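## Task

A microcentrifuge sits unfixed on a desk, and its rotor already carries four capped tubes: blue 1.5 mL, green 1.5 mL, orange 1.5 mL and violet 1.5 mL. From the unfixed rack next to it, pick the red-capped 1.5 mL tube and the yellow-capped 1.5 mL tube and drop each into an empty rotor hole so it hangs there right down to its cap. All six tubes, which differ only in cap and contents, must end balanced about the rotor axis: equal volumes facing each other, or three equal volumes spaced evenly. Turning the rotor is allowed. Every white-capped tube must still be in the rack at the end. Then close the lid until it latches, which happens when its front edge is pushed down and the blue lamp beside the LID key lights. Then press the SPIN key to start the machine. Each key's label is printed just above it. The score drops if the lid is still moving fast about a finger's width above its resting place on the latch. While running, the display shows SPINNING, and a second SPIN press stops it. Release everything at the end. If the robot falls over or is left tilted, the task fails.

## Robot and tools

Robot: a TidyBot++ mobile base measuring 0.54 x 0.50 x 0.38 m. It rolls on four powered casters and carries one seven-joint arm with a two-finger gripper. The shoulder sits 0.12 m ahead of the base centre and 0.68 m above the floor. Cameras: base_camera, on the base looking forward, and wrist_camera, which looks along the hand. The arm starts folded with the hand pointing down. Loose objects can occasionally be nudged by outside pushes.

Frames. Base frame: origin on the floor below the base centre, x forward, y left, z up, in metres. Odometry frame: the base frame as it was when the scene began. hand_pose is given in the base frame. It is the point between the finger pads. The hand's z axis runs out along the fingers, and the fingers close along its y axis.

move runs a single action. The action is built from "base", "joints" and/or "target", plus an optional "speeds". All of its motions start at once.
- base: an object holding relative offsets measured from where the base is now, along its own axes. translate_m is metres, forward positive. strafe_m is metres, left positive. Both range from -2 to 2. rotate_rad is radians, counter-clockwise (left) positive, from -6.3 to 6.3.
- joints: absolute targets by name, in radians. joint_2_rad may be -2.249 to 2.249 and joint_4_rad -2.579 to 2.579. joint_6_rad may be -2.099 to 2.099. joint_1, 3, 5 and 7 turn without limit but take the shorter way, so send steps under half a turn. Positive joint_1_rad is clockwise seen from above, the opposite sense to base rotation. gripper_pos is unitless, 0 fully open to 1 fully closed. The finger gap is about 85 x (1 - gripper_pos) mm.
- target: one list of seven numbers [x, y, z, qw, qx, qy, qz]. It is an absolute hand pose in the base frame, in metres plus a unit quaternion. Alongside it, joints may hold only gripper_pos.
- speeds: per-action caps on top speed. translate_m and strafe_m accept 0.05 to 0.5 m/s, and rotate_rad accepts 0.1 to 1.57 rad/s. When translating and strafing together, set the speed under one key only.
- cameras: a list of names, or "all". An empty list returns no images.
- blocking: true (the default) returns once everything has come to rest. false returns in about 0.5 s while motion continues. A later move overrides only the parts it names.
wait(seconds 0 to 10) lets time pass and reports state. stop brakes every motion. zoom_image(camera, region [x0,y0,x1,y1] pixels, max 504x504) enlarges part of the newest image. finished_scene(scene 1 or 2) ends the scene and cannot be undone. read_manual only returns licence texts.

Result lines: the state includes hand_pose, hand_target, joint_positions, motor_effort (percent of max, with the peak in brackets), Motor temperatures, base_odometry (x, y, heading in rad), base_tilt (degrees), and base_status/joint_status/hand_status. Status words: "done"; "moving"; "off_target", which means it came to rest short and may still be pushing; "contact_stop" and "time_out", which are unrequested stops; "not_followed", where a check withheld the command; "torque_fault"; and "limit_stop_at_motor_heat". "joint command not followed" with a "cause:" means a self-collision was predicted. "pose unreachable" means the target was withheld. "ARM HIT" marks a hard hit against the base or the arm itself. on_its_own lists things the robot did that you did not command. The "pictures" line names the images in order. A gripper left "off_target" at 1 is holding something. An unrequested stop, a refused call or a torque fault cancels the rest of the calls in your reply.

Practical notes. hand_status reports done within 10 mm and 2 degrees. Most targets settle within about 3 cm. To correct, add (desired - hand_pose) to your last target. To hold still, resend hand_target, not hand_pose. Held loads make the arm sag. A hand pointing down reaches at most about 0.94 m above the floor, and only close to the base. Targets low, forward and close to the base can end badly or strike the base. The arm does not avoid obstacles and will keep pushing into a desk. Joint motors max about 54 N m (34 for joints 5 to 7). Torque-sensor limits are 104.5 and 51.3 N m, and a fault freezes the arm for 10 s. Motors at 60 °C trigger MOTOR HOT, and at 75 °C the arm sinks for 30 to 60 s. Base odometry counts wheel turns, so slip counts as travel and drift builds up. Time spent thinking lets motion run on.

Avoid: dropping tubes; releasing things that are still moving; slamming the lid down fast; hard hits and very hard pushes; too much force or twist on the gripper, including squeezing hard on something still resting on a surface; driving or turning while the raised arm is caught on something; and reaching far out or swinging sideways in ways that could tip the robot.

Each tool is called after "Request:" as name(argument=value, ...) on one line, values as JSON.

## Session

Request:
move()

Scene clock: 0.00 s.
Motor temperatures (°C): [32 31 32 37 39 48 37]
base_odometry: x=+0.000 y=+0.000 heading=+0.000
base_tilt: forward=-0.5 right=+0.5
base_status: not commanded
joint_positions: joint_1_rad=-0.019 joint_2_rad=-0.309 joint_3_rad=+3.155 joint_4_rad=-2.514 joint_5_rad=-0.037 joint_6_rad=-0.907 joint_7_rad=+1.566 gripper_pos=+0.000
joint_status: not commanded
motor_effort: joint_1_rad=+0 joint_2_rad=-2 joint_3_rad=+0 joint_4_rad=+15 joint_5_rad=+0 joint_6_rad=+0 joint_7_rad=+0
hand_pose: x=+0.2535 y=+0.0117 z=+0.5854 quat_wxyz=(-0.017, +1.000, -0.010, +0.014) (m; base frame)
hand_target: x=+0.2531 y=+0.0117 z=+0.5852 quat_wxyz=(-0.017, +1.000, -0.010, +0.014) (m; base frame)
hand_status: not commanded
pictures: base_camera, wrist_camera
Images, in order (width x height): base_camera 644x364, wrist_camera 644x476.

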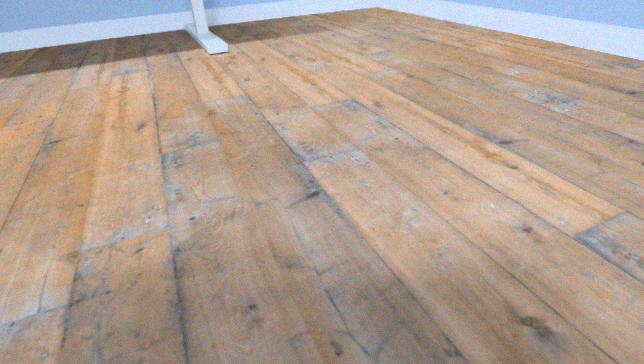

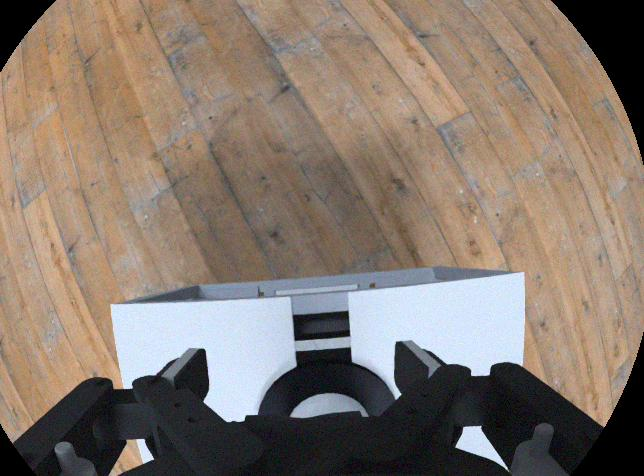

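Request:
move(joints={"joint_2_rad":-0.3,"joint_4_rad":-1.8,"joint_6_rad":-0.5,"joint_7_rad":1.57})

Scene clock: 8.03 s.
Motor temperatures (°C): [32 31 32 37 39 48 37]
move: done
base_odometry: x=+0.000 y=+0.000 heading=+0.000
base_tilt: forward=-0.4 right=+0.5
base_status: not commanded
joint_positions: joint_1_rad=-0.019 joint_2_rad=-0.309 joint_3_rad=+3.155 joint_4_rad=-1.819 joint_5_rad=-0.037 joint_6_rad=-0.542 joint_7_rad=+1.566 gripper_pos=+0.000
joint_status: all done
motor_effort: joint_1_rad=+0(1) joint_2_rad=-10(10) joint_3_rad=+0(1) joint_4_rad=+23(23) joint_5_rad=+0(1) joint_6_rad=+8(8) joint_7_rad=+0(1)
hand_pose: x=+0.5810 y=+0.0093 z=+0.9578 quat_wxyz=(-0.021, +0.855, -0.009, +0.518) (m; base frame)
hand_target: x=+0.5914 y=+0.0089 z=+0.9766 quat_wxyz=(-0.020, +0.841, -0.007, +0.540) (m; base frame)
hand_status: not commanded
pictures: base_camera, wrist_camera
Images, in order (width x height): base_camera 644x364, wrist_camera 644x476.

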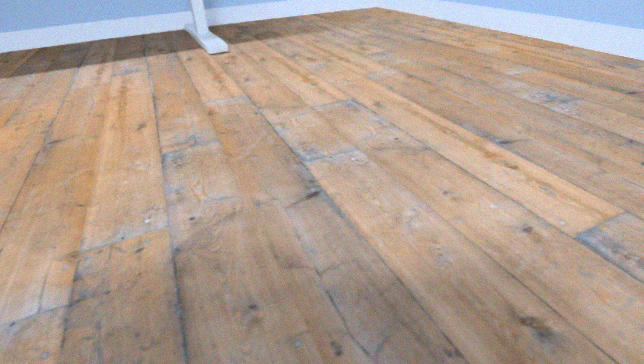

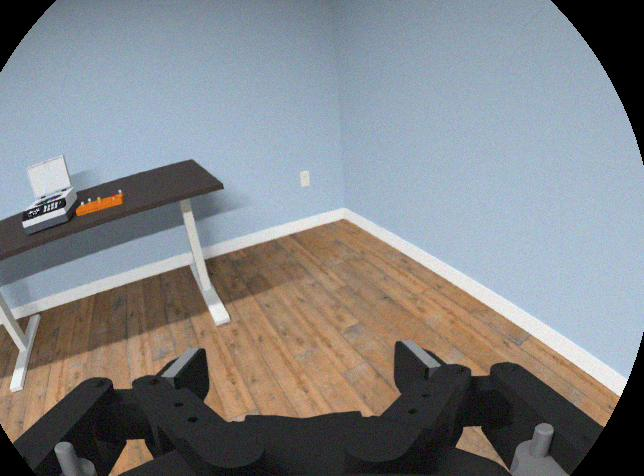

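Request:
move(base={"translate_m":0.6,"strafe_m":0.25,"rotate_rad":0.62}, cameras=["wrist_camera"])

Scene clock: 25.23 s.
Motor temperatures (°C): [32 31 32 37 39 48 37]
move: done
base_odometry: x=+0.600 y=+0.250 heading=+0.621
base_tilt: forward=-0.4 right=+0.5
base_status: done
joint_positions: joint_1_rad=-0.019 joint_2_rad=-0.300 joint_3_rad=+3.154 joint_4_rad=-1.818 joint_5_rad=-0.037 joint_6_rad=-0.534 joint_7_rad=+1.566 gripper_pos=+0.000
joint_status: not commanded
motor_effort: joint_1_rad=+0(2) joint_2_rad=-10(15) joint_3_rad=+0(3) joint_4_rad=+23(24) joint_5_rad=+0(1) joint_6_rad=+8(8) joint_7_rad=+0(1)
hand_pose: x=+0.5845 y=+0.0098 z=+0.9565 quat_wxyz=(-0.021, +0.855, -0.009, +0.518) (m; base frame)
hand_target: x=+0.5914 y=+0.0089 z=+0.9766 quat_wxyz=(-0.020, +0.841, -0.007, +0.540) (m; base frame)
hand_status: not commanded
pictures: wrist_camera
Images, in order (width x height): wrist_camera 644x476.

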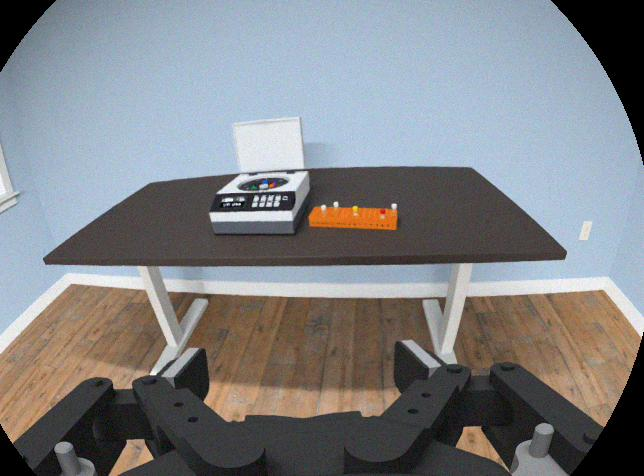

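Request:
move(base={"translate_m":0.45,"strafe_m":0.1}, cameras=["wrist_camera","base_camera"])

Scene clock: 38.97 s.
Motor temperatures (°C): [32 31 32 37 39 48 37]
move: done
base_odometry: x=+0.908 y=+0.593 heading=+0.620
base_tilt: forward=-0.4 right=+0.5
base_status: done
joint_positions: joint_1_rad=-0.019 joint_2_rad=-0.296 joint_3_rad=+3.154 joint_4_rad=-1.818 joint_5_rad=-0.037 joint_6_rad=-0.533 joint_7_rad=+1.566 gripper_pos=+0.000
joint_status: not commanded
motor_effort: joint_1_rad=+0(1) joint_2_rad=-10(15) joint_3_rad=+0(2) joint_4_rad=+23(24) joint_5_rad=+1(1) joint_6_rad=+8(8) joint_7_rad=+0(0)
hand_pose: x=+0.5859 y=+0.0098 z=+0.9553 quat_wxyz=(-0.021, +0.856, -0.009, +0.517) (m; base frame)
hand_target: x=+0.5914 y=+0.0089 z=+0.9766 quat_wxyz=(-0.020, +0.841, -0.007, +0.540) (m; base frame)
hand_status: not commanded
pictures: base_camera, wrist_camera
Images, in order (width x height): base_camera 644x364, wrist_camera 644x476.

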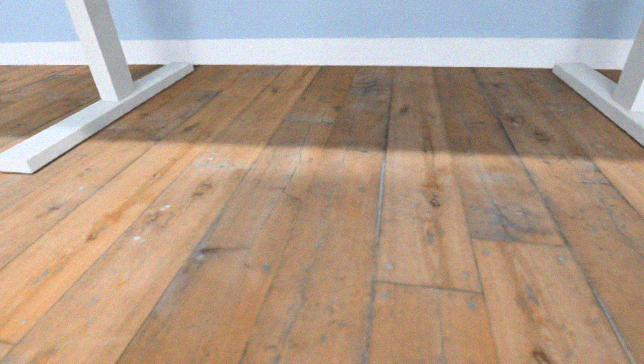

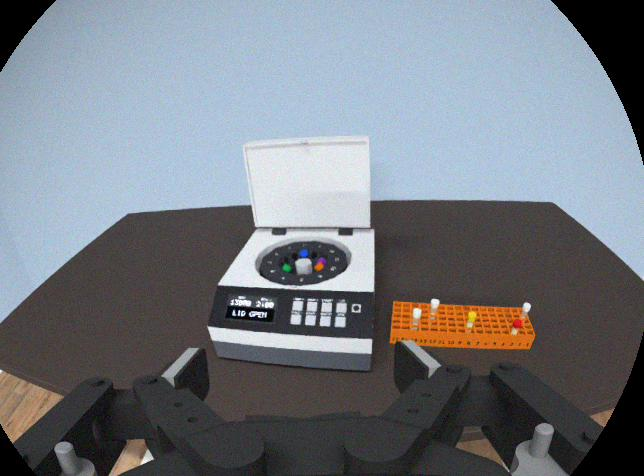

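Request:
move(base={"translate_m":0.46,"strafe_m":-0.035}, joints={"joint_4_rad":-1.9,"joint_6_rad":-0.9}, cameras=["wrist_camera","base_camera"], speeds={"translate_m":0.25})

Request:
move(target=[0.46,0.07,0.87,0,1,0.0,0], cameras=["wrist_camera"])

Scene clock: 52.87 s.
Motor temperatures (°C): [32 31 32 37 39 48 37]
move: done
base_odometry: x=+1.303 y=+0.832 heading=+0.620
base_tilt: forward=-0.4 right=+0.5
base_status: done
joint_positions: joint_1_rad=-0.019 joint_2_rad=-0.301 joint_3_rad=+3.154 joint_4_rad=-1.890 joint_5_rad=-0.037 joint_6_rad=-0.856 joint_7_rad=+1.566 gripper_pos=+0.000
joint_status: all done
motor_effort: joint_1_rad=+0(1) joint_2_rad=-10(12) joint_3_rad=+1(2) joint_4_rad=+22(25) joint_5_rad=+0(1) joint_6_rad=+5(8) joint_7_rad=+0(0)
hand_pose: x=+0.5084 y=+0.0124 z=+0.8394 quat_wxyz=(-0.021, +0.940, -0.006, +0.341) (m; base frame)
hand_target: x=+0.4953 y=+0.0123 z=+0.8255 quat_wxyz=(-0.020, +0.949, -0.004, +0.315) (m; base frame)
hand_status: not commanded
pictures: base_camera, wrist_camera
Images, in order (width x height): base_camera 644x364, wrist_camera 644x476.

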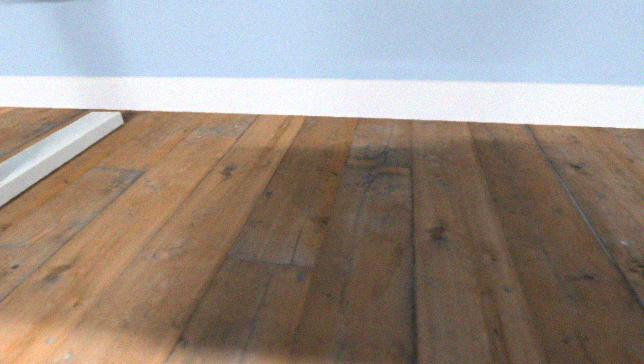

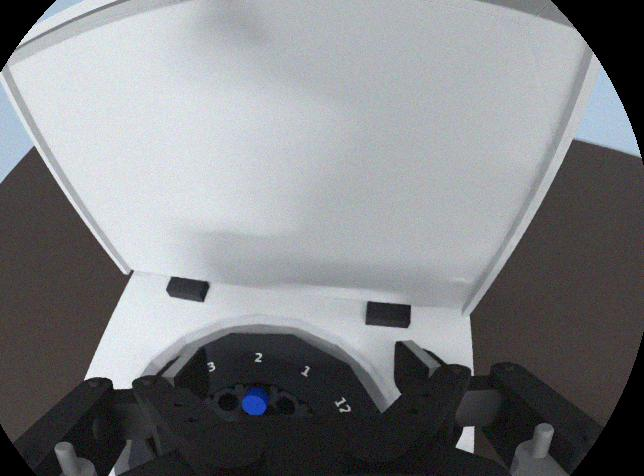

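Scene clock: 55.20 s.
Motor temperatures (°C): [32 31 32 37 39 48 37]
move: off_target
base_odometry: x=+1.303 y=+0.832 heading=+0.620
base_tilt: forward=-0.4 right=+0.5
base_status: not commanded
joint_positions: joint_1_rad=-0.139 joint_2_rad=+0.079 joint_3_rad=+3.107 joint_4_rad=-1.226 joint_5_rad=-0.037 joint_6_rad=-1.782 joint_7_rad=+1.413 gripper_pos=+0.000
joint_status: not commanded
motor_effort: joint_1_rad=+0(1) joint_2_rad=-20(21) joint_3_rad=+1(1) joint_4_rad=+18(22) joint_5_rad=+0(1) joint_6_rad=+1(6) joint_7_rad=+0(0)
hand_pose: x=+0.4648 y=+0.0727 z=+0.8733 quat_wxyz=(-0.024, +0.999, +0.012, +0.024) (m; base frame)
hand_target: x=+0.4600 y=+0.0700 z=+0.8700 quat_wxyz=(+0.000, +1.000, +0.000, +0.000) (m; base frame)
hand_status: off_target (0.006 m and 4.1 deg from the pose sent, 0.081 m and 40.0 deg at the start)
pictures: wrist_camera
Images, in order (width x height): wrist_camera 644x476.

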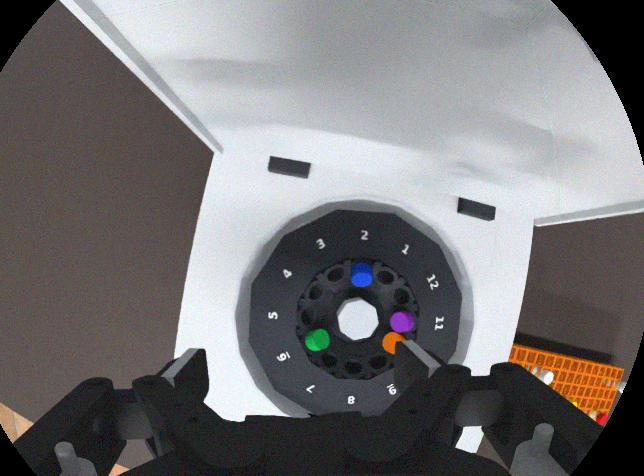

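Request:
move(base={"translate_m":-0.08,"strafe_m":-0.03}, cameras=[])

Request:
move(target=[0.47,0.07,0.875,0,1,0.0,0], cameras=["wrist_camera"])

Scene clock: 84.80 s.
Motor temperatures (°C): [32 31 32 37 39 48 37]
move: done
base_odometry: x=+1.255 y=+0.761 heading=+0.621
base_tilt: forward=-0.4 right=+0.5
base_status: done
joint_positions: joint_1_rad=-0.142 joint_2_rad=+0.088 joint_3_rad=+3.105 joint_4_rad=-1.224 joint_5_rad=-0.037 joint_6_rad=-1.792 joint_7_rad=+1.412 gripper_pos=+0.000
joint_status: not commanded
motor_effort: joint_1_rad=+0(1) joint_2_rad=-20(23) joint_3_rad=+0(1) joint_4_rad=+18(18) joint_5_rad=+0(1) joint_6_rad=+0(1) joint_7_rad=+0(0)
hand_pose: x=+0.4633 y=+0.0745 z=+0.8705 quat_wxyz=(-0.022, +1.000, +0.014, +0.015) (m; base frame)
hand_target: x=+0.4600 y=+0.0700 z=+0.8700 quat_wxyz=(+0.000, +1.000, +0.000, +0.000) (m; base frame)
hand_status: not commanded
pictures: none
No camera images: "cameras" was empty.

Scene clock: 85.53 s.
Motor temperatures (°C): [32 31 32 37 39 48 37]
move: off_target
base_odometry: x=+1.255 y=+0.761 heading=+0.621
base_tilt: forward=-0.4 right=+0.5
base_status: not commanded
joint_positions: joint_1_rad=-0.144 joint_2_rad=+0.107 joint_3_rad=+3.105 joint_4_rad=-1.173 joint_5_rad=-0.037 joint_6_rad=-1.808 joint_7_rad=+1.412 gripper_pos=+0.000
joint_status: not commanded
motor_effort: joint_1_rad=+0(1) joint_2_rad=-20(21) joint_3_rad=+0(1) joint_4_rad=+18(18) joint_5_rad=+0(1) joint_6_rad=+0(1) joint_7_rad=+0(0)
hand_pose: x=+0.4733 y=+0.0768 z=+0.8799 quat_wxyz=(-0.024, +0.999, +0.016, +0.023) (m; base frame)
hand_target: x=+0.4700 y=+0.0700 z=+0.8750 quat_wxyz=(+0.000, +1.000, +0.000, +0.000) (m; base frame)
hand_status: off_target (0.009 m and 4.2 deg from the pose sent, 0.009 m and 3.5 deg at the start)
pictures: wrist_camera
Images, in order (width x height): wrist_camera 644x476.

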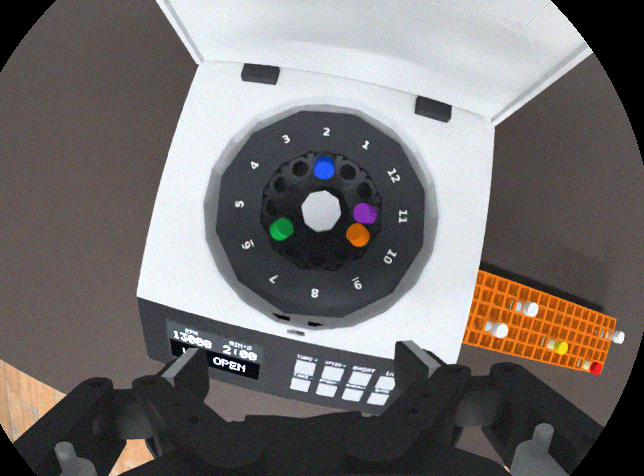

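Request:
move(target=[0.47,0.0,0.875,0,1,0.0,0], cameras=["wrist_camera"])

Scene clock: 109.77 s.
Motor temperatures (°C): [32 31 32 37 39 47 37]
move: off_target
base_odometry: x=+1.255 y=+0.761 heading=+0.621
base_tilt: forward=-0.4 right=+0.5
base_status: not commanded
joint_positions: joint_1_rad=-0.028 joint_2_rad=+0.107 joint_3_rad=+3.162 joint_4_rad=-1.173 joint_5_rad=-0.037 joint_6_rad=-1.808 joint_7_rad=+1.533 gripper_pos=+0.000
joint_status: not commanded
motor_effort: joint_1_rad=-1(2) joint_2_rad=-21(21) joint_3_rad=+0(2) joint_4_rad=+18(18) joint_5_rad=+1(1) joint_6_rad=+0(1) joint_7_rad=+0(0)
hand_pose: x=+0.4819 y=+0.0156 z=+0.8797 quat_wxyz=(-0.017, +0.999, -0.010, +0.027) (m; base frame)
hand_target: x=+0.4700 y=+0.0000 z=+0.8750 quat_wxyz=(+0.000, +1.000, +0.000, +0.000) (m; base frame)
hand_status: off_target (0.020 m and 3.8 deg from the pose sent, 0.077 m and 4.2 deg at the start)
pictures: wrist_camera
Images, in order (width x height): wrist_camera 644x476.

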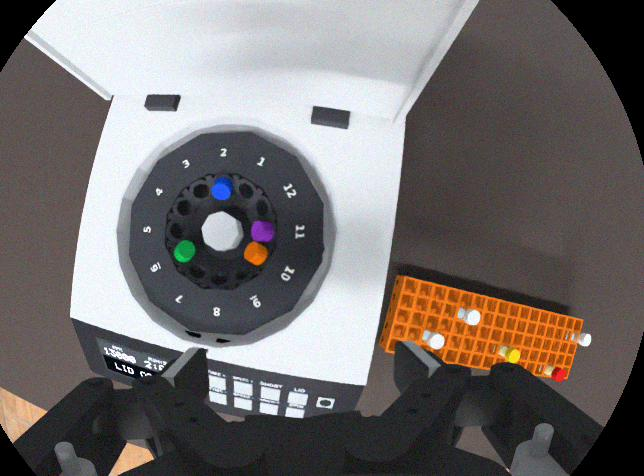

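Request:
move(target=[0.565,0.10,0.87,0,0.216,-0.976,0], joints={"gripper_pos":1}, cameras=["wrist_camera"])

Scene clock: 136.70 s.
Motor temperatures (°C): [32 31 32 37 39 47 37]
move: off_target
base_odometry: x=+1.255 y=+0.761 heading=+0.621
base_tilt: forward=-0.4 right=+0.5
base_status: not commanded
joint_positions: joint_1_rad=-0.431 joint_2_rad=+0.376 joint_3_rad=+3.581 joint_4_rad=-0.843 joint_5_rad=-0.127 joint_6_rad=-1.898 joint_7_rad=-1.178 gripper_pos=+0.999
joint_status: all done
motor_effort: joint_1_rad=+0(1) joint_2_rad=-29(31) joint_3_rad=+2(3) joint_4_rad=+17(18) joint_5_rad=+1(2) joint_6_rad=+0(1) joint_7_rad=+0(0)
hand_pose: x=+0.5719 y=+0.0801 z=+0.8768 quat_wxyz=(-0.022, +0.228, -0.973, +0.023) (m; base frame)
hand_target: x=+0.5650 y=+0.1000 z=+0.8700 quat_wxyz=(+0.000, +0.216, -0.976, +0.000) (m; base frame)
hand_status: off_target (0.022 m and 4.0 deg from the pose sent, 0.119 m and 153.9 deg at the start)
pictures: wrist_camera
Images, in order (width x height): wrist_camera 644x476.

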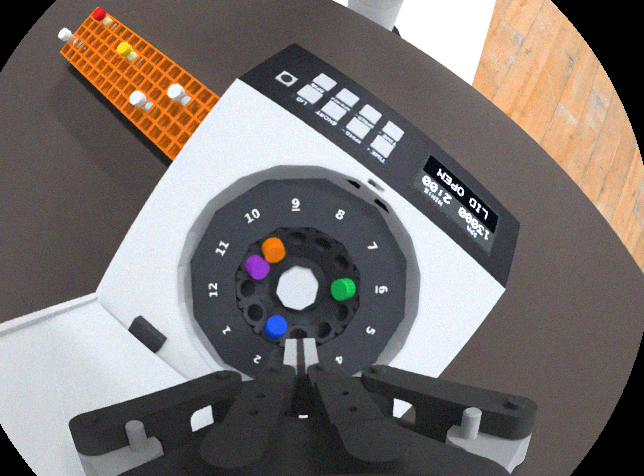

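Request:
move(target=[0.565,0.118,0.845,0,0.216,-0.976,0], cameras=["wrist_camera"])

Scene clock: 145.87 s.
Motor temperatures (°C): [32 31 32 37 39 47 37]
move: off_target
base_odometry: x=+1.255 y=+0.761 heading=+0.621
base_tilt: forward=-0.4 right=+0.5
base_status: not commanded
joint_positions: joint_1_rad=-0.486 joint_2_rad=+0.377 joint_3_rad=+3.581 joint_4_rad=-0.902 joint_5_rad=-0.127 joint_6_rad=-1.884 joint_7_rad=-1.215 gripper_pos=+0.999
joint_status: not commanded
motor_effort: joint_1_rad=+0(1) joint_2_rad=-29(31) joint_3_rad=+2(3) joint_4_rad=+17(18) joint_5_rad=+1(1) joint_6_rad=+0(1) joint_7_rad=+0(1)
hand_pose: x=+0.5600 y=+0.1016 z=+0.8591 quat_wxyz=(-0.002, +0.233, -0.972, +0.018) (m; base frame)
hand_target: x=+0.5650 y=+0.1180 z=+0.8450 quat_wxyz=(+0.000, +0.216, -0.976, +0.000) (m; base frame)
hand_status: off_target (0.022 m and 2.9 deg from the pose sent, 0.050 m and 4.0 deg at the start)
pictures: wrist_camera
Images, in order (width x height): wrist_camera 644x476.

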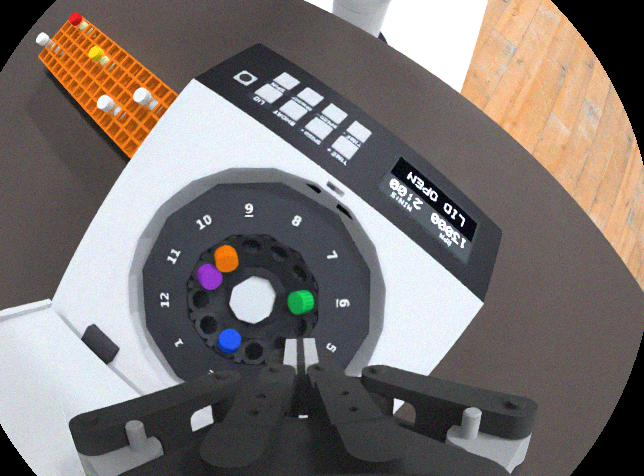

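Request:
move(target=[0.58,0.103,0.825,0,0.216,-0.976,0], cameras=["wrist_camera"])

Scene clock: 154.37 s.
Motor temperatures (°C): [32 31 32 37 39 47 37]
move: off_target
base_odometry: x=+1.255 y=+0.761 heading=+0.621
base_tilt: forward=-0.4 right=+0.5
base_status: not commanded
joint_positions: joint_1_rad=-0.473 joint_2_rad=+0.387 joint_3_rad=+3.590 joint_4_rad=-0.939 joint_5_rad=-0.131 joint_6_rad=-1.839 joint_7_rad=-1.215 gripper_pos=+0.999
joint_status: not commanded
motor_effort: joint_1_rad=+0(1) joint_2_rad=-29(31) joint_3_rad=+2(3) joint_4_rad=+17(18) joint_5_rad=+1(2) joint_6_rad=-1(1) joint_7_rad=+0(0)
hand_pose: x=+0.5695 y=+0.0939 z=+0.8438 quat_wxyz=(-0.001, +0.221, -0.975, +0.019) (m; base frame)
hand_target: x=+0.5800 y=+0.1030 z=+0.8250 quat_wxyz=(+0.000, +0.216, -0.976, +0.000) (m; base frame)
hand_status: off_target (0.023 m and 2.3 deg from the pose sent, 0.040 m and 2.9 deg at the start)
pictures: wrist_camera
Images, in order (width x height): wrist_camera 644x476.

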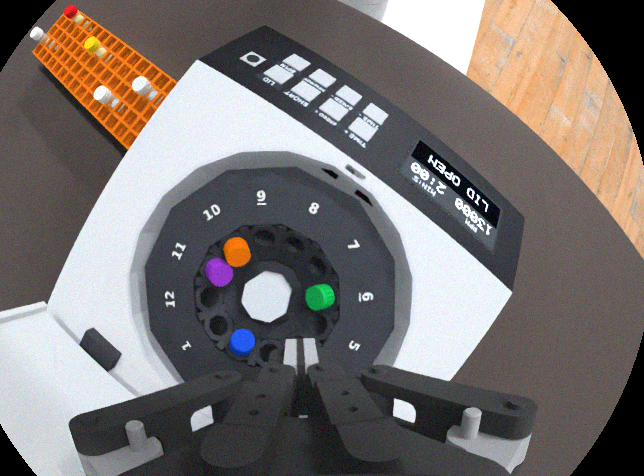

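Request:
move(target=[0.582,0.101,0.803,0,0.216,-0.976,0], cameras=["wrist_camera"])

Scene clock: 162.03 s.
Motor temperatures (°C): [32 31 32 37 39 47 37]
move: off_target
base_odometry: x=+1.255 y=+0.761 heading=+0.621
base_tilt: forward=-0.4 right=+0.5
base_status: not commanded
joint_positions: joint_1_rad=-0.473 joint_2_rad=+0.380 joint_3_rad=+3.594 joint_4_rad=-1.000 joint_5_rad=-0.132 joint_6_rad=-1.774 joint_7_rad=-1.215 gripper_pos=+0.999
joint_status: not commanded
motor_effort: joint_1_rad=-1(2) joint_2_rad=-23(30) joint_3_rad=+1(2) joint_4_rad=+13(17) joint_5_rad=+0(1) joint_6_rad=+0(1) joint_7_rad=+0(0)
hand_pose: x=+0.5750 y=+0.0897 z=+0.8290 quat_wxyz=(-0.008, +0.215, -0.976, +0.018) (m; base frame)
hand_target: x=+0.5820 y=+0.1010 z=+0.8030 quat_wxyz=(+0.000, +0.216, -0.976, +0.000) (m; base frame)
hand_status: off_target (0.029 m and 2.3 deg from the pose sent, 0.043 m and 2.3 deg at the start)
pictures: wrist_camera
Images, in order (width x height): wrist_camera 644x476.

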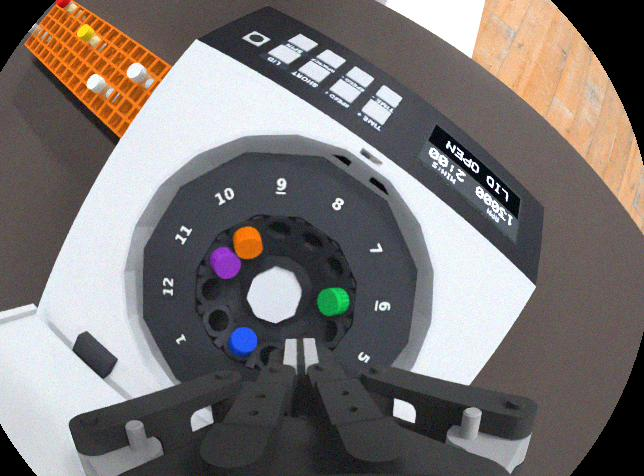

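Request:
move(target=[0.589,0.084,0.819,0,0.216,-0.976,0], cameras=["wrist_camera"])

Scene clock: 174.40 s.
Motor temperatures (°C): [32 31 32 37 39 47 37]
move: off_target
base_odometry: x=+1.255 y=+0.761 heading=+0.621
base_tilt: forward=-0.4 right=+0.5
base_status: not commanded
joint_positions: joint_1_rad=-0.439 joint_2_rad=+0.395 joint_3_rad=+3.600 joint_4_rad=-0.978 joint_5_rad=-0.139 joint_6_rad=-1.776 joint_7_rad=-1.205 gripper_pos=+0.999
joint_status: not commanded
motor_effort: joint_1_rad=+0(2) joint_2_rad=-30(30) joint_3_rad=+2(3) joint_4_rad=+17(17) joint_5_rad=+1(1) joint_6_rad=+0(1) joint_7_rad=+0(0)
hand_pose: x=+0.5846 y=+0.0763 z=+0.8293 quat_wxyz=(-0.010, +0.204, -0.979, +0.020) (m; base frame)
hand_target: x=+0.5890 y=+0.0840 z=+0.8190 quat_wxyz=(+0.000, +0.216, -0.976, +0.000) (m; base frame)
hand_status: off_target (0.014 m and 3.0 deg from the pose sent, 0.018 m and 2.3 deg at the start)
pictures: wrist_camera
Images, in order (width x height): wrist_camera 644x476.

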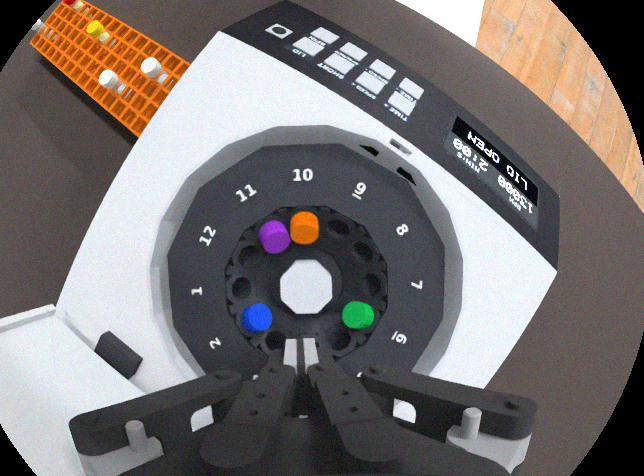

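Request:
move(target=[0.587,0.084,0.865,0,0.216,-0.976,0], cameras=[])

Request:
move(target=[0.47,0.0,0.90,0,1,0.0,0], joints={"gripper_pos":0.3}, cameras=["wrist_camera"])

Request:
move(target=[0.45,-0.08,0.88,0,1,0.0,0], cameras=["wrist_camera"])

Scene clock: 190.60 s.
Motor temperatures (°C): [32 31 32 37 39 47 36]
move: off_target
base_odometry: x=+1.255 y=+0.761 heading=+0.621
base_tilt: forward=-0.4 right=+0.5
base_status: not commanded
joint_positions: joint_1_rad=-0.397 joint_2_rad=+0.423 joint_3_rad=+3.600 joint_4_rad=-0.778 joint_5_rad=-0.153 joint_6_rad=-1.913 joint_7_rad=-1.205 gripper_pos=+0.999
joint_status: not commanded
motor_effort: joint_1_rad=-1(1) joint_2_rad=-31(32) joint_3_rad=+2(3) joint_4_rad=+17(18) joint_5_rad=+1(1) joint_6_rad=+0(1) joint_7_rad=+0(0)
hand_pose: x=+0.5913 y=+0.0721 z=+0.8757 quat_wxyz=(-0.026, +0.200, -0.979, +0.025) (m; base frame)
hand_target: x=+0.5870 y=+0.0840 z=+0.8650 quat_wxyz=(+0.000, +0.216, -0.976, +0.000) (m; base frame)
hand_status: off_target (0.017 m and 4.6 deg from the pose sent, 0.037 m and 3.0 deg at the start)
pictures: none
No camera images: "cameras" was empty.

Scene clock: 193.73 s.
Motor temperatures (°C): [32 31 32 37 39 47 36]
move: off_target
base_odometry: x=+1.255 y=+0.761 heading=+0.621
base_tilt: forward=-0.4 right=+0.5
base_status: not commanded
joint_positions: joint_1_rad=-0.037 joint_2_rad=+0.143 joint_3_rad=+3.190 joint_4_rad=-1.041 joint_5_rad=-0.065 joint_6_rad=-1.944 joint_7_rad=+1.531 gripper_pos=+0.300
joint_status: all done
motor_effort: joint_1_rad=+0(2) joint_2_rad=-21(32) joint_3_rad=+0(3) joint_4_rad=+17(21) joint_5_rad=+0(2) joint_6_rad=+0(8) joint_7_rad=+0(2)
hand_pose: x=+0.4747 y=+0.0177 z=+0.9060 quat_wxyz=(-0.027, +1.000, -0.013, +0.006) (m; base frame)
hand_target: x=+0.4700 y=+0.0000 z=+0.9000 quat_wxyz=(+0.000, +1.000, +0.000, +0.000) (m; base frame)
hand_status: off_target (0.019 m and 3.5 deg from the pose sent, 0.143 m and 157.0 deg at the start)
pictures: wrist_camera
Images, in order (width x height): wrist_camera 644x476.

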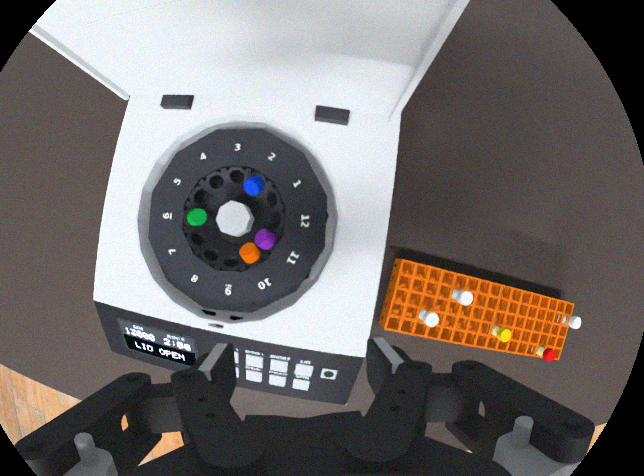

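Scene clock: 195.13 s.
Motor temperatures (°C): [32 31 32 37 39 47 36]
move: off_target
base_odometry: x=+1.255 y=+0.761 heading=+0.621
base_tilt: forward=-0.4 right=+0.6
base_status: not commanded
joint_positions: joint_1_rad=+0.123 joint_2_rad=+0.104 joint_3_rad=+3.261 joint_4_rad=-1.160 joint_5_rad=-0.062 joint_6_rad=-1.908 joint_7_rad=+1.778 gripper_pos=+0.300
joint_status: not commanded
motor_effort: joint_1_rad=+0(2) joint_2_rad=-20(22) joint_3_rad=+0(2) joint_4_rad=+17(18) joint_5_rad=+0(1) joint_6_rad=+0(1) joint_7_rad=+0(0)
hand_pose: x=+0.4492 y=-0.0588 z=+0.8845 quat_wxyz=(-0.026, +1.000, -0.008, -0.009) (m; base frame)
hand_target: x=+0.4500 y=-0.0800 z=+0.8800 quat_wxyz=(+0.000, +1.000, +0.000, +0.000) (m; base frame)
hand_status: off_target (0.022 m and 3.3 deg from the pose sent, 0.104 m and 3.5 deg at the start)
pictures: wrist_camera
Images, in order (width x height): wrist_camera 644x476.

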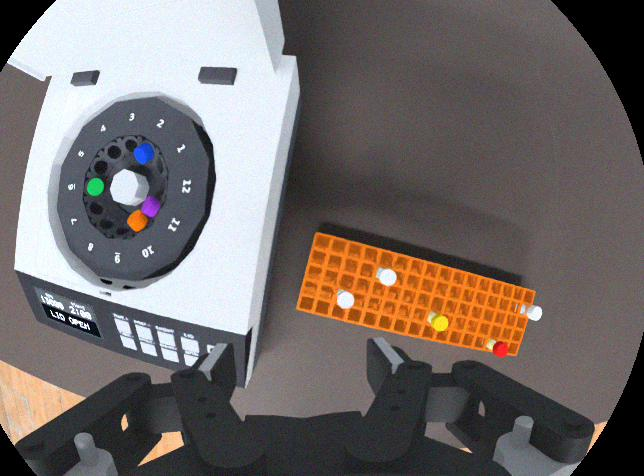

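Request:
move(target=[0.438,-0.165,0.835,0,1,0.0,0], joints={"gripper_pos":0.68}, cameras=["wrist_camera"])

Scene clock: 207.43 s.
Motor temperatures (°C): [32 31 32 37 39 47 36]
move: off_target
base_odometry: x=+1.255 y=+0.761 heading=+0.621
base_tilt: forward=-0.4 right=+0.6
base_status: not commanded
joint_positions: joint_1_rad=+0.289 joint_2_rad=+0.103 joint_3_rad=+3.349 joint_4_rad=-1.286 joint_5_rad=-0.062 joint_6_rad=-1.767 joint_7_rad=+2.032 gripper_pos=+0.680
joint_status: all done
motor_effort: joint_1_rad=+0(2) joint_2_rad=-20(22) joint_3_rad=+0(1) joint_4_rad=+18(18) joint_5_rad=+0(1) joint_6_rad=+0(1) joint_7_rad=+0(0)
hand_pose: x=+0.4382 y=-0.1452 z=+0.8462 quat_wxyz=(-0.021, +1.000, -0.012, +0.003) (m; base frame)
hand_target: x=+0.4380 y=-0.1650 z=+0.8350 quat_wxyz=(+0.000, +1.000, +0.000, +0.000) (m; base frame)
hand_status: off_target (0.023 m and 2.7 deg from the pose sent, 0.118 m and 3.3 deg at the start)
pictures: wrist_camera
Images, in order (width x height): wrist_camera 644x476.

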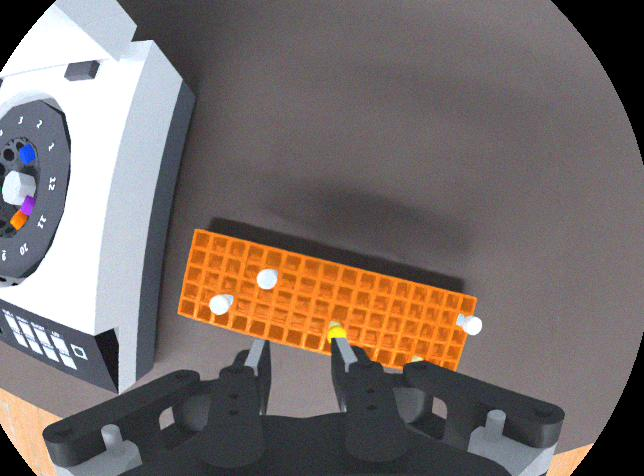

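Request:
move(target=[0.435,-0.190,0.795,0,1,0.0,0], cameras=["wrist_camera"])

Scene clock: 216.90 s.
Motor temperatures (°C): [32 31 32 37 39 47 36]
move: off_target
base_odometry: x=+1.255 y=+0.761 heading=+0.621
base_tilt: forward=-0.4 right=+0.6
base_status: not commanded
joint_positions: joint_1_rad=+0.327 joint_2_rad=+0.106 joint_3_rad=+3.370 joint_4_rad=-1.400 joint_5_rad=-0.062 joint_6_rad=-1.642 joint_7_rad=+2.103 gripper_pos=+0.680
joint_status: not commanded
motor_effort: joint_1_rad=+0(1) joint_2_rad=-21(22) joint_3_rad=+0(1) joint_4_rad=+18(19) joint_5_rad=+0(0) joint_6_rad=+0(1) joint_7_rad=+0(0)
hand_pose: x=+0.4363 y=-0.1682 z=+0.8100 quat_wxyz=(-0.017, +1.000, -0.009, +0.008) (m; base frame)
hand_target: x=+0.4350 y=-0.1900 z=+0.7950 quat_wxyz=(+0.000, +1.000, +0.000, +0.000) (m; base frame)
hand_status: off_target (0.026 m and 2.4 deg from the pose sent, 0.068 m and 2.7 deg at the start)
pictures: wrist_camera
Images, in order (width x height): wrist_camera 644x476.

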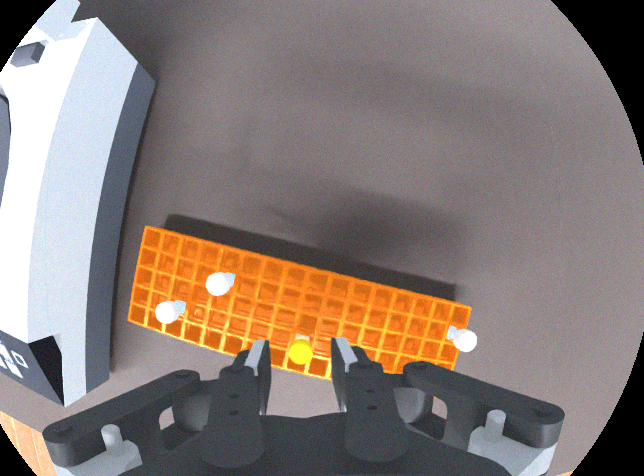

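Request:
move(target=[0.429,-0.191,0.755,0,1,0.0,0], cameras=["wrist_camera"])

Scene clock: 222.60 s.
Motor temperatures (°C): [32 31 32 37 39 47 36]
move: off_target
base_odometry: x=+1.255 y=+0.761 heading=+0.621
base_tilt: forward=-0.4 right=+0.5
base_status: not commanded
joint_positions: joint_1_rad=+0.327 joint_2_rad=+0.106 joint_3_rad=+3.372 joint_4_rad=-1.536 joint_5_rad=-0.062 joint_6_rad=-1.514 joint_7_rad=+2.115 gripper_pos=+0.680
joint_status: not commanded
motor_effort: joint_1_rad=+0(1) joint_2_rad=-21(22) joint_3_rad=+0(1) joint_4_rad=+18(19) joint_5_rad=+0(0) joint_6_rad=-1(1) joint_7_rad=+0(0)
hand_pose: x=+0.4336 y=-0.1685 z=+0.7674 quat_wxyz=(-0.019, +1.000, -0.008, +0.005) (m; base frame)
hand_target: x=+0.4290 y=-0.1910 z=+0.7550 quat_wxyz=(+0.000, +1.000, +0.000, +0.000) (m; base frame)
hand_status: off_target (0.026 m and 2.5 deg from the pose sent, 0.060 m and 2.4 deg at the start)
pictures: wrist_camera
Images, in order (width x height): wrist_camera 644x476.

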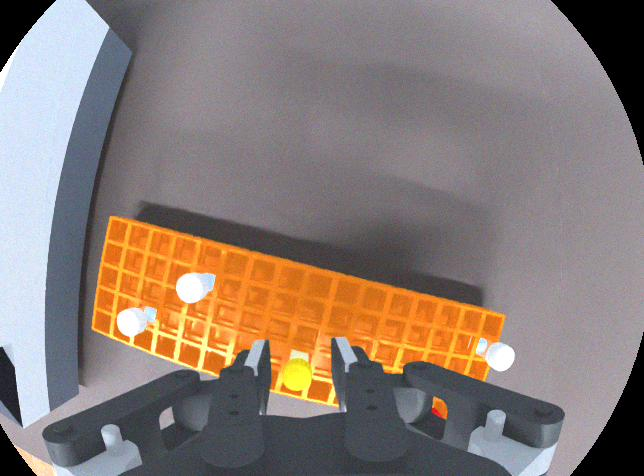

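Request:
move(target=[0.420,-0.190,0.755,0,1,0.0,0], cameras=["wrist_camera"])

Scene clock: 229.70 s.
Motor temperatures (°C): [32 31 32 37 39 47 36]
move: off_target
base_odometry: x=+1.255 y=+0.761 heading=+0.621
base_tilt: forward=-0.4 right=+0.5
base_status: not commanded
joint_positions: joint_1_rad=+0.327 joint_2_rad=+0.099 joint_3_rad=+3.380 joint_4_rad=-1.556 joint_5_rad=-0.062 joint_6_rad=-1.507 joint_7_rad=+2.123 gripper_pos=+0.680
joint_status: not commanded
motor_effort: joint_1_rad=+0(1) joint_2_rad=-20(22) joint_3_rad=+0(1) joint_4_rad=+17(18) joint_5_rad=+0(0) joint_6_rad=+0(1) joint_7_rad=+0(0)
hand_pose: x=+0.4279 y=-0.1688 z=+0.7638 quat_wxyz=(-0.021, +1.000, -0.009, +0.003) (m; base frame)
hand_target: x=+0.4200 y=-0.1900 z=+0.7550 quat_wxyz=(+0.000, +1.000, +0.000, +0.000) (m; base frame)
hand_status: off_target (0.024 m and 2.6 deg from the pose sent, 0.028 m and 2.5 deg at the start)
pictures: wrist_camera
Images, in order (width x height): wrist_camera 644x476.

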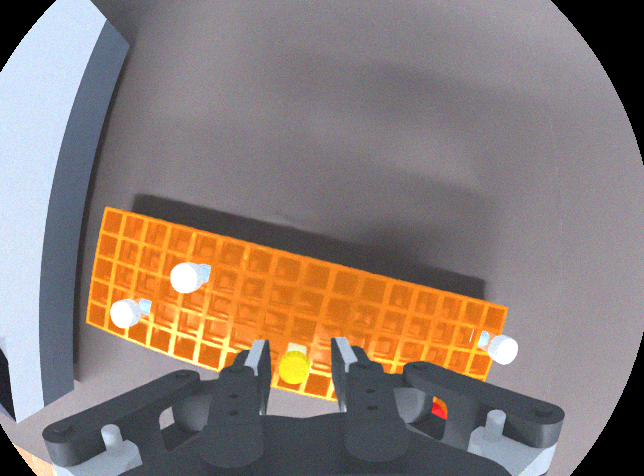

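Request:
move(target=[0.413,-0.184,0.760,0,1,0.0,0], cameras=["wrist_camera"])

Scene clock: 239.43 s.
Motor temperatures (°C): [32 31 32 37 39 47 36]
move: off_target
base_odometry: x=+1.255 y=+0.761 heading=+0.621
base_tilt: forward=-0.4 right=+0.6
base_status: not commanded
joint_positions: joint_1_rad=+0.324 joint_2_rad=+0.085 joint_3_rad=+3.391 joint_4_rad=-1.568 joint_5_rad=-0.062 joint_6_rad=-1.507 joint_7_rad=+2.123 gripper_pos=+0.680
joint_status: not commanded
motor_effort: joint_1_rad=+0(1) joint_2_rad=-20(22) joint_3_rad=+0(1) joint_4_rad=+18(19) joint_5_rad=+0(0) joint_6_rad=+0(1) joint_7_rad=+0(0)
hand_pose: x=+0.4224 y=-0.1683 z=+0.7650 quat_wxyz=(-0.021, +1.000, -0.012, +0.005) (m; base frame)
hand_target: x=+0.4130 y=-0.1840 z=+0.7600 quat_wxyz=(+0.000, +1.000, +0.000, +0.000) (m; base frame)
hand_status: off_target (0.019 m and 2.9 deg from the pose sent, 0.022 m and 2.6 deg at the start)
pictures: wrist_camera
Images, in order (width x height): wrist_camera 644x476.

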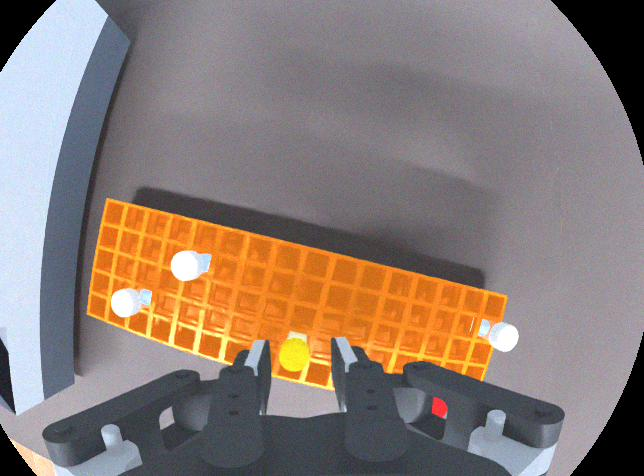

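Request:
move(target=[0.414,-0.176,0.762,0,1,0.0,0], cameras=["wrist_camera"])

Request:
zoom_image(camera="wrist_camera", region=[220, 300, 380, 420])

Scene clock: 249.43 s.
Motor temperatures (°C): [32 31 32 37 39 47 36]
move: off_target
base_odometry: x=+1.255 y=+0.761 heading=+0.621
base_tilt: forward=-0.4 right=+0.6
base_status: not commanded
joint_positions: joint_1_rad=+0.312 joint_2_rad=+0.079 joint_3_rad=+3.391 joint_4_rad=-1.569 joint_5_rad=-0.062 joint_6_rad=-1.507 joint_7_rad=+2.123 gripper_pos=+0.680
joint_status: not commanded
motor_effort: joint_1_rad=+0(1) joint_2_rad=-20(20) joint_3_rad=+1(1) joint_4_rad=+18(18) joint_5_rad=+0(1) joint_6_rad=+0(0) joint_7_rad=+0(0)
hand_pose: x=+0.4236 y=-0.1644 z=+0.7667 quat_wxyz=(-0.021, +1.000, -0.006, +0.007) (m; base frame)
hand_target: x=+0.4140 y=-0.1760 z=+0.7620 quat_wxyz=(+0.000, +1.000, +0.000, +0.000) (m; base frame)
hand_status: off_target (0.016 m and 2.6 deg from the pose sent, 0.012 m and 2.9 deg at the start)
pictures: wrist_camera
Images, in order (width x height): wrist_camera 644x476.

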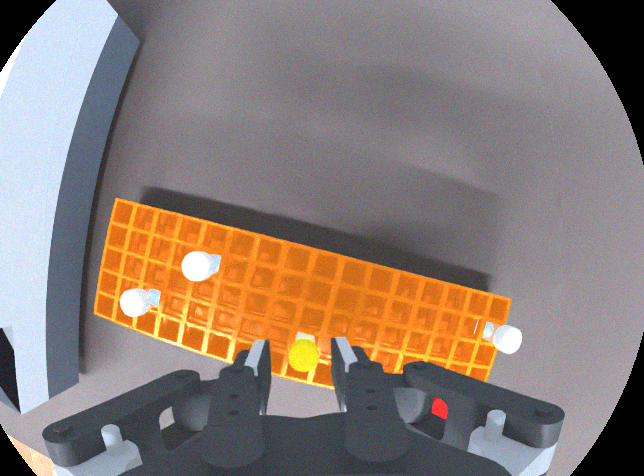

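Scaled by 3.150.

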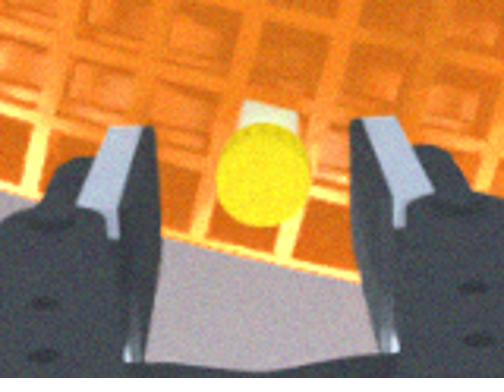

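Request:
move(joints={"gripper_pos":0.95}, cameras=["wrist_camera"])

Request:
move(target=[0.414,-0.178,0.85,0,1,0.0,0], cameras=["wrist_camera"])

Scene clock: 255.70 s.
Motor temperatures (°C): [32 31 32 37 39 47 36]
move: off_target
base_odometry: x=+1.255 y=+0.761 heading=+0.621
base_tilt: forward=-0.4 right=+0.6
base_status: not commanded
joint_positions: joint_1_rad=+0.312 joint_2_rad=+0.078 joint_3_rad=+3.391 joint_4_rad=-1.569 joint_5_rad=-0.062 joint_6_rad=-1.507 joint_7_rad=+2.123 gripper_pos=+0.912
joint_status: gripper_pos off_target (ended at +0.912, target +0.950)
motor_effort: joint_1_rad=+0(1) joint_2_rad=-19(20) joint_3_rad=+1(1) joint_4_rad=+18(18) joint_5_rad=+0(1) joint_6_rad=-1(1) joint_7_rad=+0(0)
hand_pose: x=+0.4234 y=-0.1644 z=+0.7671 quat_wxyz=(-0.021, +1.000, -0.006, +0.007) (m; base frame)
hand_target: x=+0.4140 y=-0.1760 z=+0.7620 quat_wxyz=(+0.000, +1.000, +0.000, +0.000) (m; base frame)
hand_status: not commanded
pictures: wrist_camera
Images, in order (width x height): wrist_camera 644x476.

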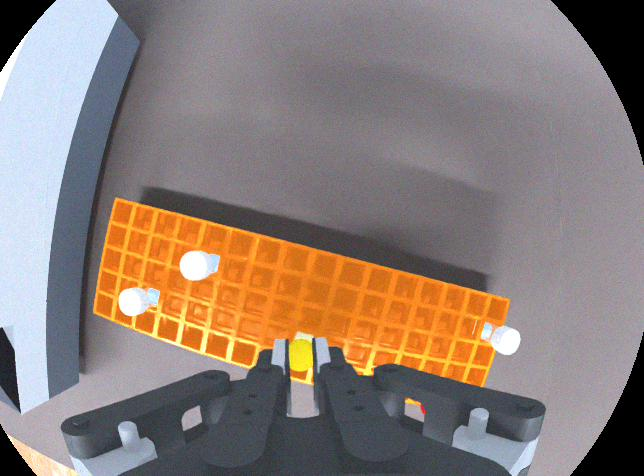

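Scene clock: 257.07 s.
Motor temperatures (°C): [32 31 32 37 39 47 36]
move: off_target
base_odometry: x=+1.255 y=+0.761 heading=+0.621
base_tilt: forward=-0.4 right=+0.6
base_status: not commanded
joint_positions: joint_1_rad=+0.312 joint_2_rad=+0.078 joint_3_rad=+3.391 joint_4_rad=-1.321 joint_5_rad=-0.062 joint_6_rad=-1.715 joint_7_rad=+2.123 gripper_pos=+0.912
joint_status: not commanded
motor_effort: joint_1_rad=+0(1) joint_2_rad=-20(21) joint_3_rad=+0(1) joint_4_rad=+18(20) joint_5_rad=+0(0) joint_6_rad=+0(1) joint_7_rad=+0(0)
hand_pose: x=+0.4312 y=-0.1677 z=+0.8448 quat_wxyz=(-0.010, +1.000, +0.001, +0.024) (m; base frame)
hand_target: x=+0.4140 y=-0.1780 z=+0.8500 quat_wxyz=(+0.000, +1.000, +0.000, +0.000) (m; base frame)
hand_status: off_target (0.021 m and 3.0 deg from the pose sent, 0.085 m and 2.6 deg at the start)
pictures: wrist_camera
Images, in order (width x height): wrist_camera 644x476.

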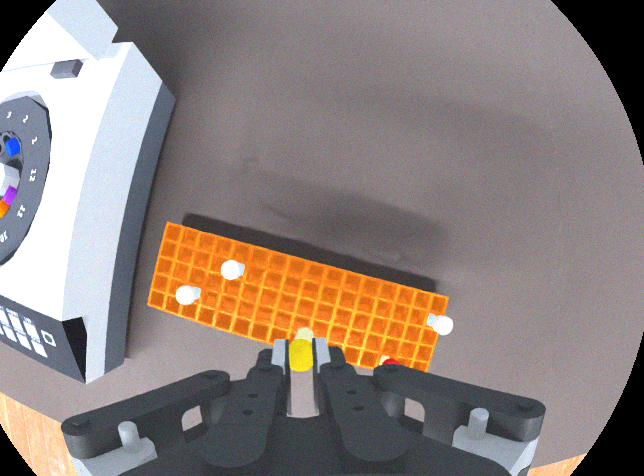

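Request:
move(target=[0.42,-0.14,0.91,0,1,0.0,0], cameras=[])

Request:
move(target=[0.44,0.03,0.93,0,0.94,0.0,0.342], cameras=["wrist_camera"])

Request:
move(target=[0.515,0.077,0.88,0.002,0.947,0.035,0.317], cameras=["wrist_camera"])

Scene clock: 266.57 s.
Motor temperatures (°C): [32 31 32 37 39 47 36]
move: off_target
base_odometry: x=+1.255 y=+0.761 heading=+0.621
base_tilt: forward=-0.4 right=+0.6
base_status: not commanded
joint_positions: joint_1_rad=+0.278 joint_2_rad=+0.078 joint_3_rad=+3.365 joint_4_rad=-1.104 joint_5_rad=-0.062 joint_6_rad=-1.916 joint_7_rad=+2.080 gripper_pos=+0.912
joint_status: not commanded
motor_effort: joint_1_rad=+0(1) joint_2_rad=-18(21) joint_3_rad=+0(1) joint_4_rad=+17(19) joint_5_rad=+0(0) joint_6_rad=+0(1) joint_7_rad=+0(0)
hand_pose: x=+0.4278 y=-0.1423 z=+0.9100 quat_wxyz=(-0.007, +0.999, +0.015, +0.030) (m; base frame)
hand_target: x=+0.4200 y=-0.1400 z=+0.9100 quat_wxyz=(+0.000, +1.000, +0.000, +0.000) (m; base frame)
hand_status: off_target (0.008 m and 3.9 deg from the pose sent, 0.072 m and 3.0 deg at the start)
pictures: none
No camera images: "cameras" was empty.

Scene clock: 268.73 s.
Motor temperatures (°C): [32 31 32 37 39 47 36]
move: off_target
base_odometry: x=+1.255 y=+0.761 heading=+0.621
base_tilt: forward=-0.4 right=+0.5
base_status: not commanded
joint_positions: joint_1_rad=+0.031 joint_2_rad=-0.411 joint_3_rad=+3.059 joint_4_rad=-1.628 joint_5_rad=-0.043 joint_6_rad=-1.255 joint_7_rad=+1.530 gripper_pos=+0.912
joint_status: not commanded
motor_effort: joint_1_rad=+0(1) joint_2_rad=-3(21) joint_3_rad=+0(2) joint_4_rad=+21(21) joint_5_rad=+1(1) joint_6_rad=+5(6) joint_7_rad=+0(0)
hand_pose: x=+0.4370 y=+0.0365 z=+0.9311 quat_wxyz=(-0.020, +0.945, +0.008, +0.327) (m; base frame)
hand_target: x=+0.4400 y=+0.0300 z=+0.9300 quat_wxyz=(+0.000, +0.940, +0.000, +0.342) (m; base frame)
hand_status: off_target (0.007 m and 3.0 deg from the pose sent, 0.174 m and 36.6 deg at the start)
pictures: wrist_camera
Images, in order (width x height): wrist_camera 644x476.

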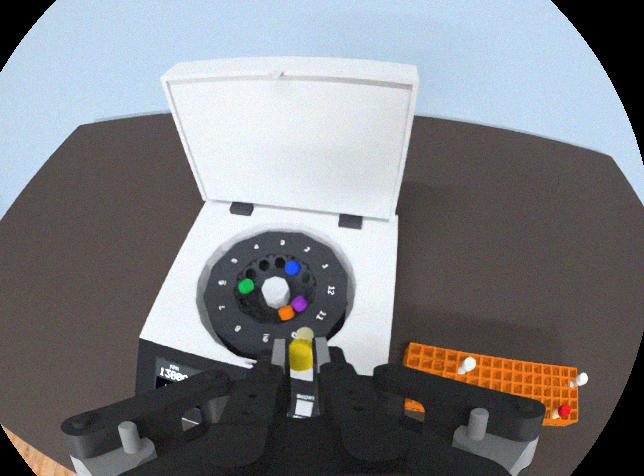

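Scene clock: 269.93 s.
Motor temperatures (°C): [32 31 32 37 39 47 36]
move: off_target
base_odometry: x=+1.255 y=+0.761 heading=+0.621
base_tilt: forward=-0.4 right=+0.5
base_status: not commanded
joint_positions: joint_1_rad=-0.025 joint_2_rad=-0.230 joint_3_rad=+2.960 joint_4_rad=-1.645 joint_5_rad=+0.038 joint_6_rad=-1.101 joint_7_rad=+1.424 gripper_pos=+0.912
joint_status: not commanded
motor_effort: joint_1_rad=+0(1) joint_2_rad=-10(13) joint_3_rad=+1(2) joint_4_rad=+21(22) joint_5_rad=+1(2) joint_6_rad=+5(6) joint_7_rad=+0(0)
hand_pose: x=+0.5068 y=+0.0790 z=+0.8863 quat_wxyz=(-0.016, +0.951, +0.036, +0.308) (m; base frame)
hand_target: x=+0.5150 y=+0.0770 z=+0.8800 quat_wxyz=(+0.002, +0.948, +0.035, +0.317) (m; base frame)
hand_status: off_target (0.011 m and 2.3 deg from the pose sent, 0.102 m and 4.2 deg at the start)
pictures: wrist_camera
Images, in order (width x height): wrist_camera 644x476.

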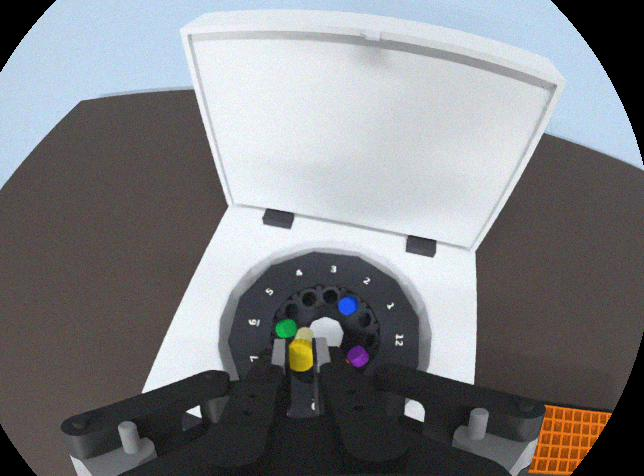

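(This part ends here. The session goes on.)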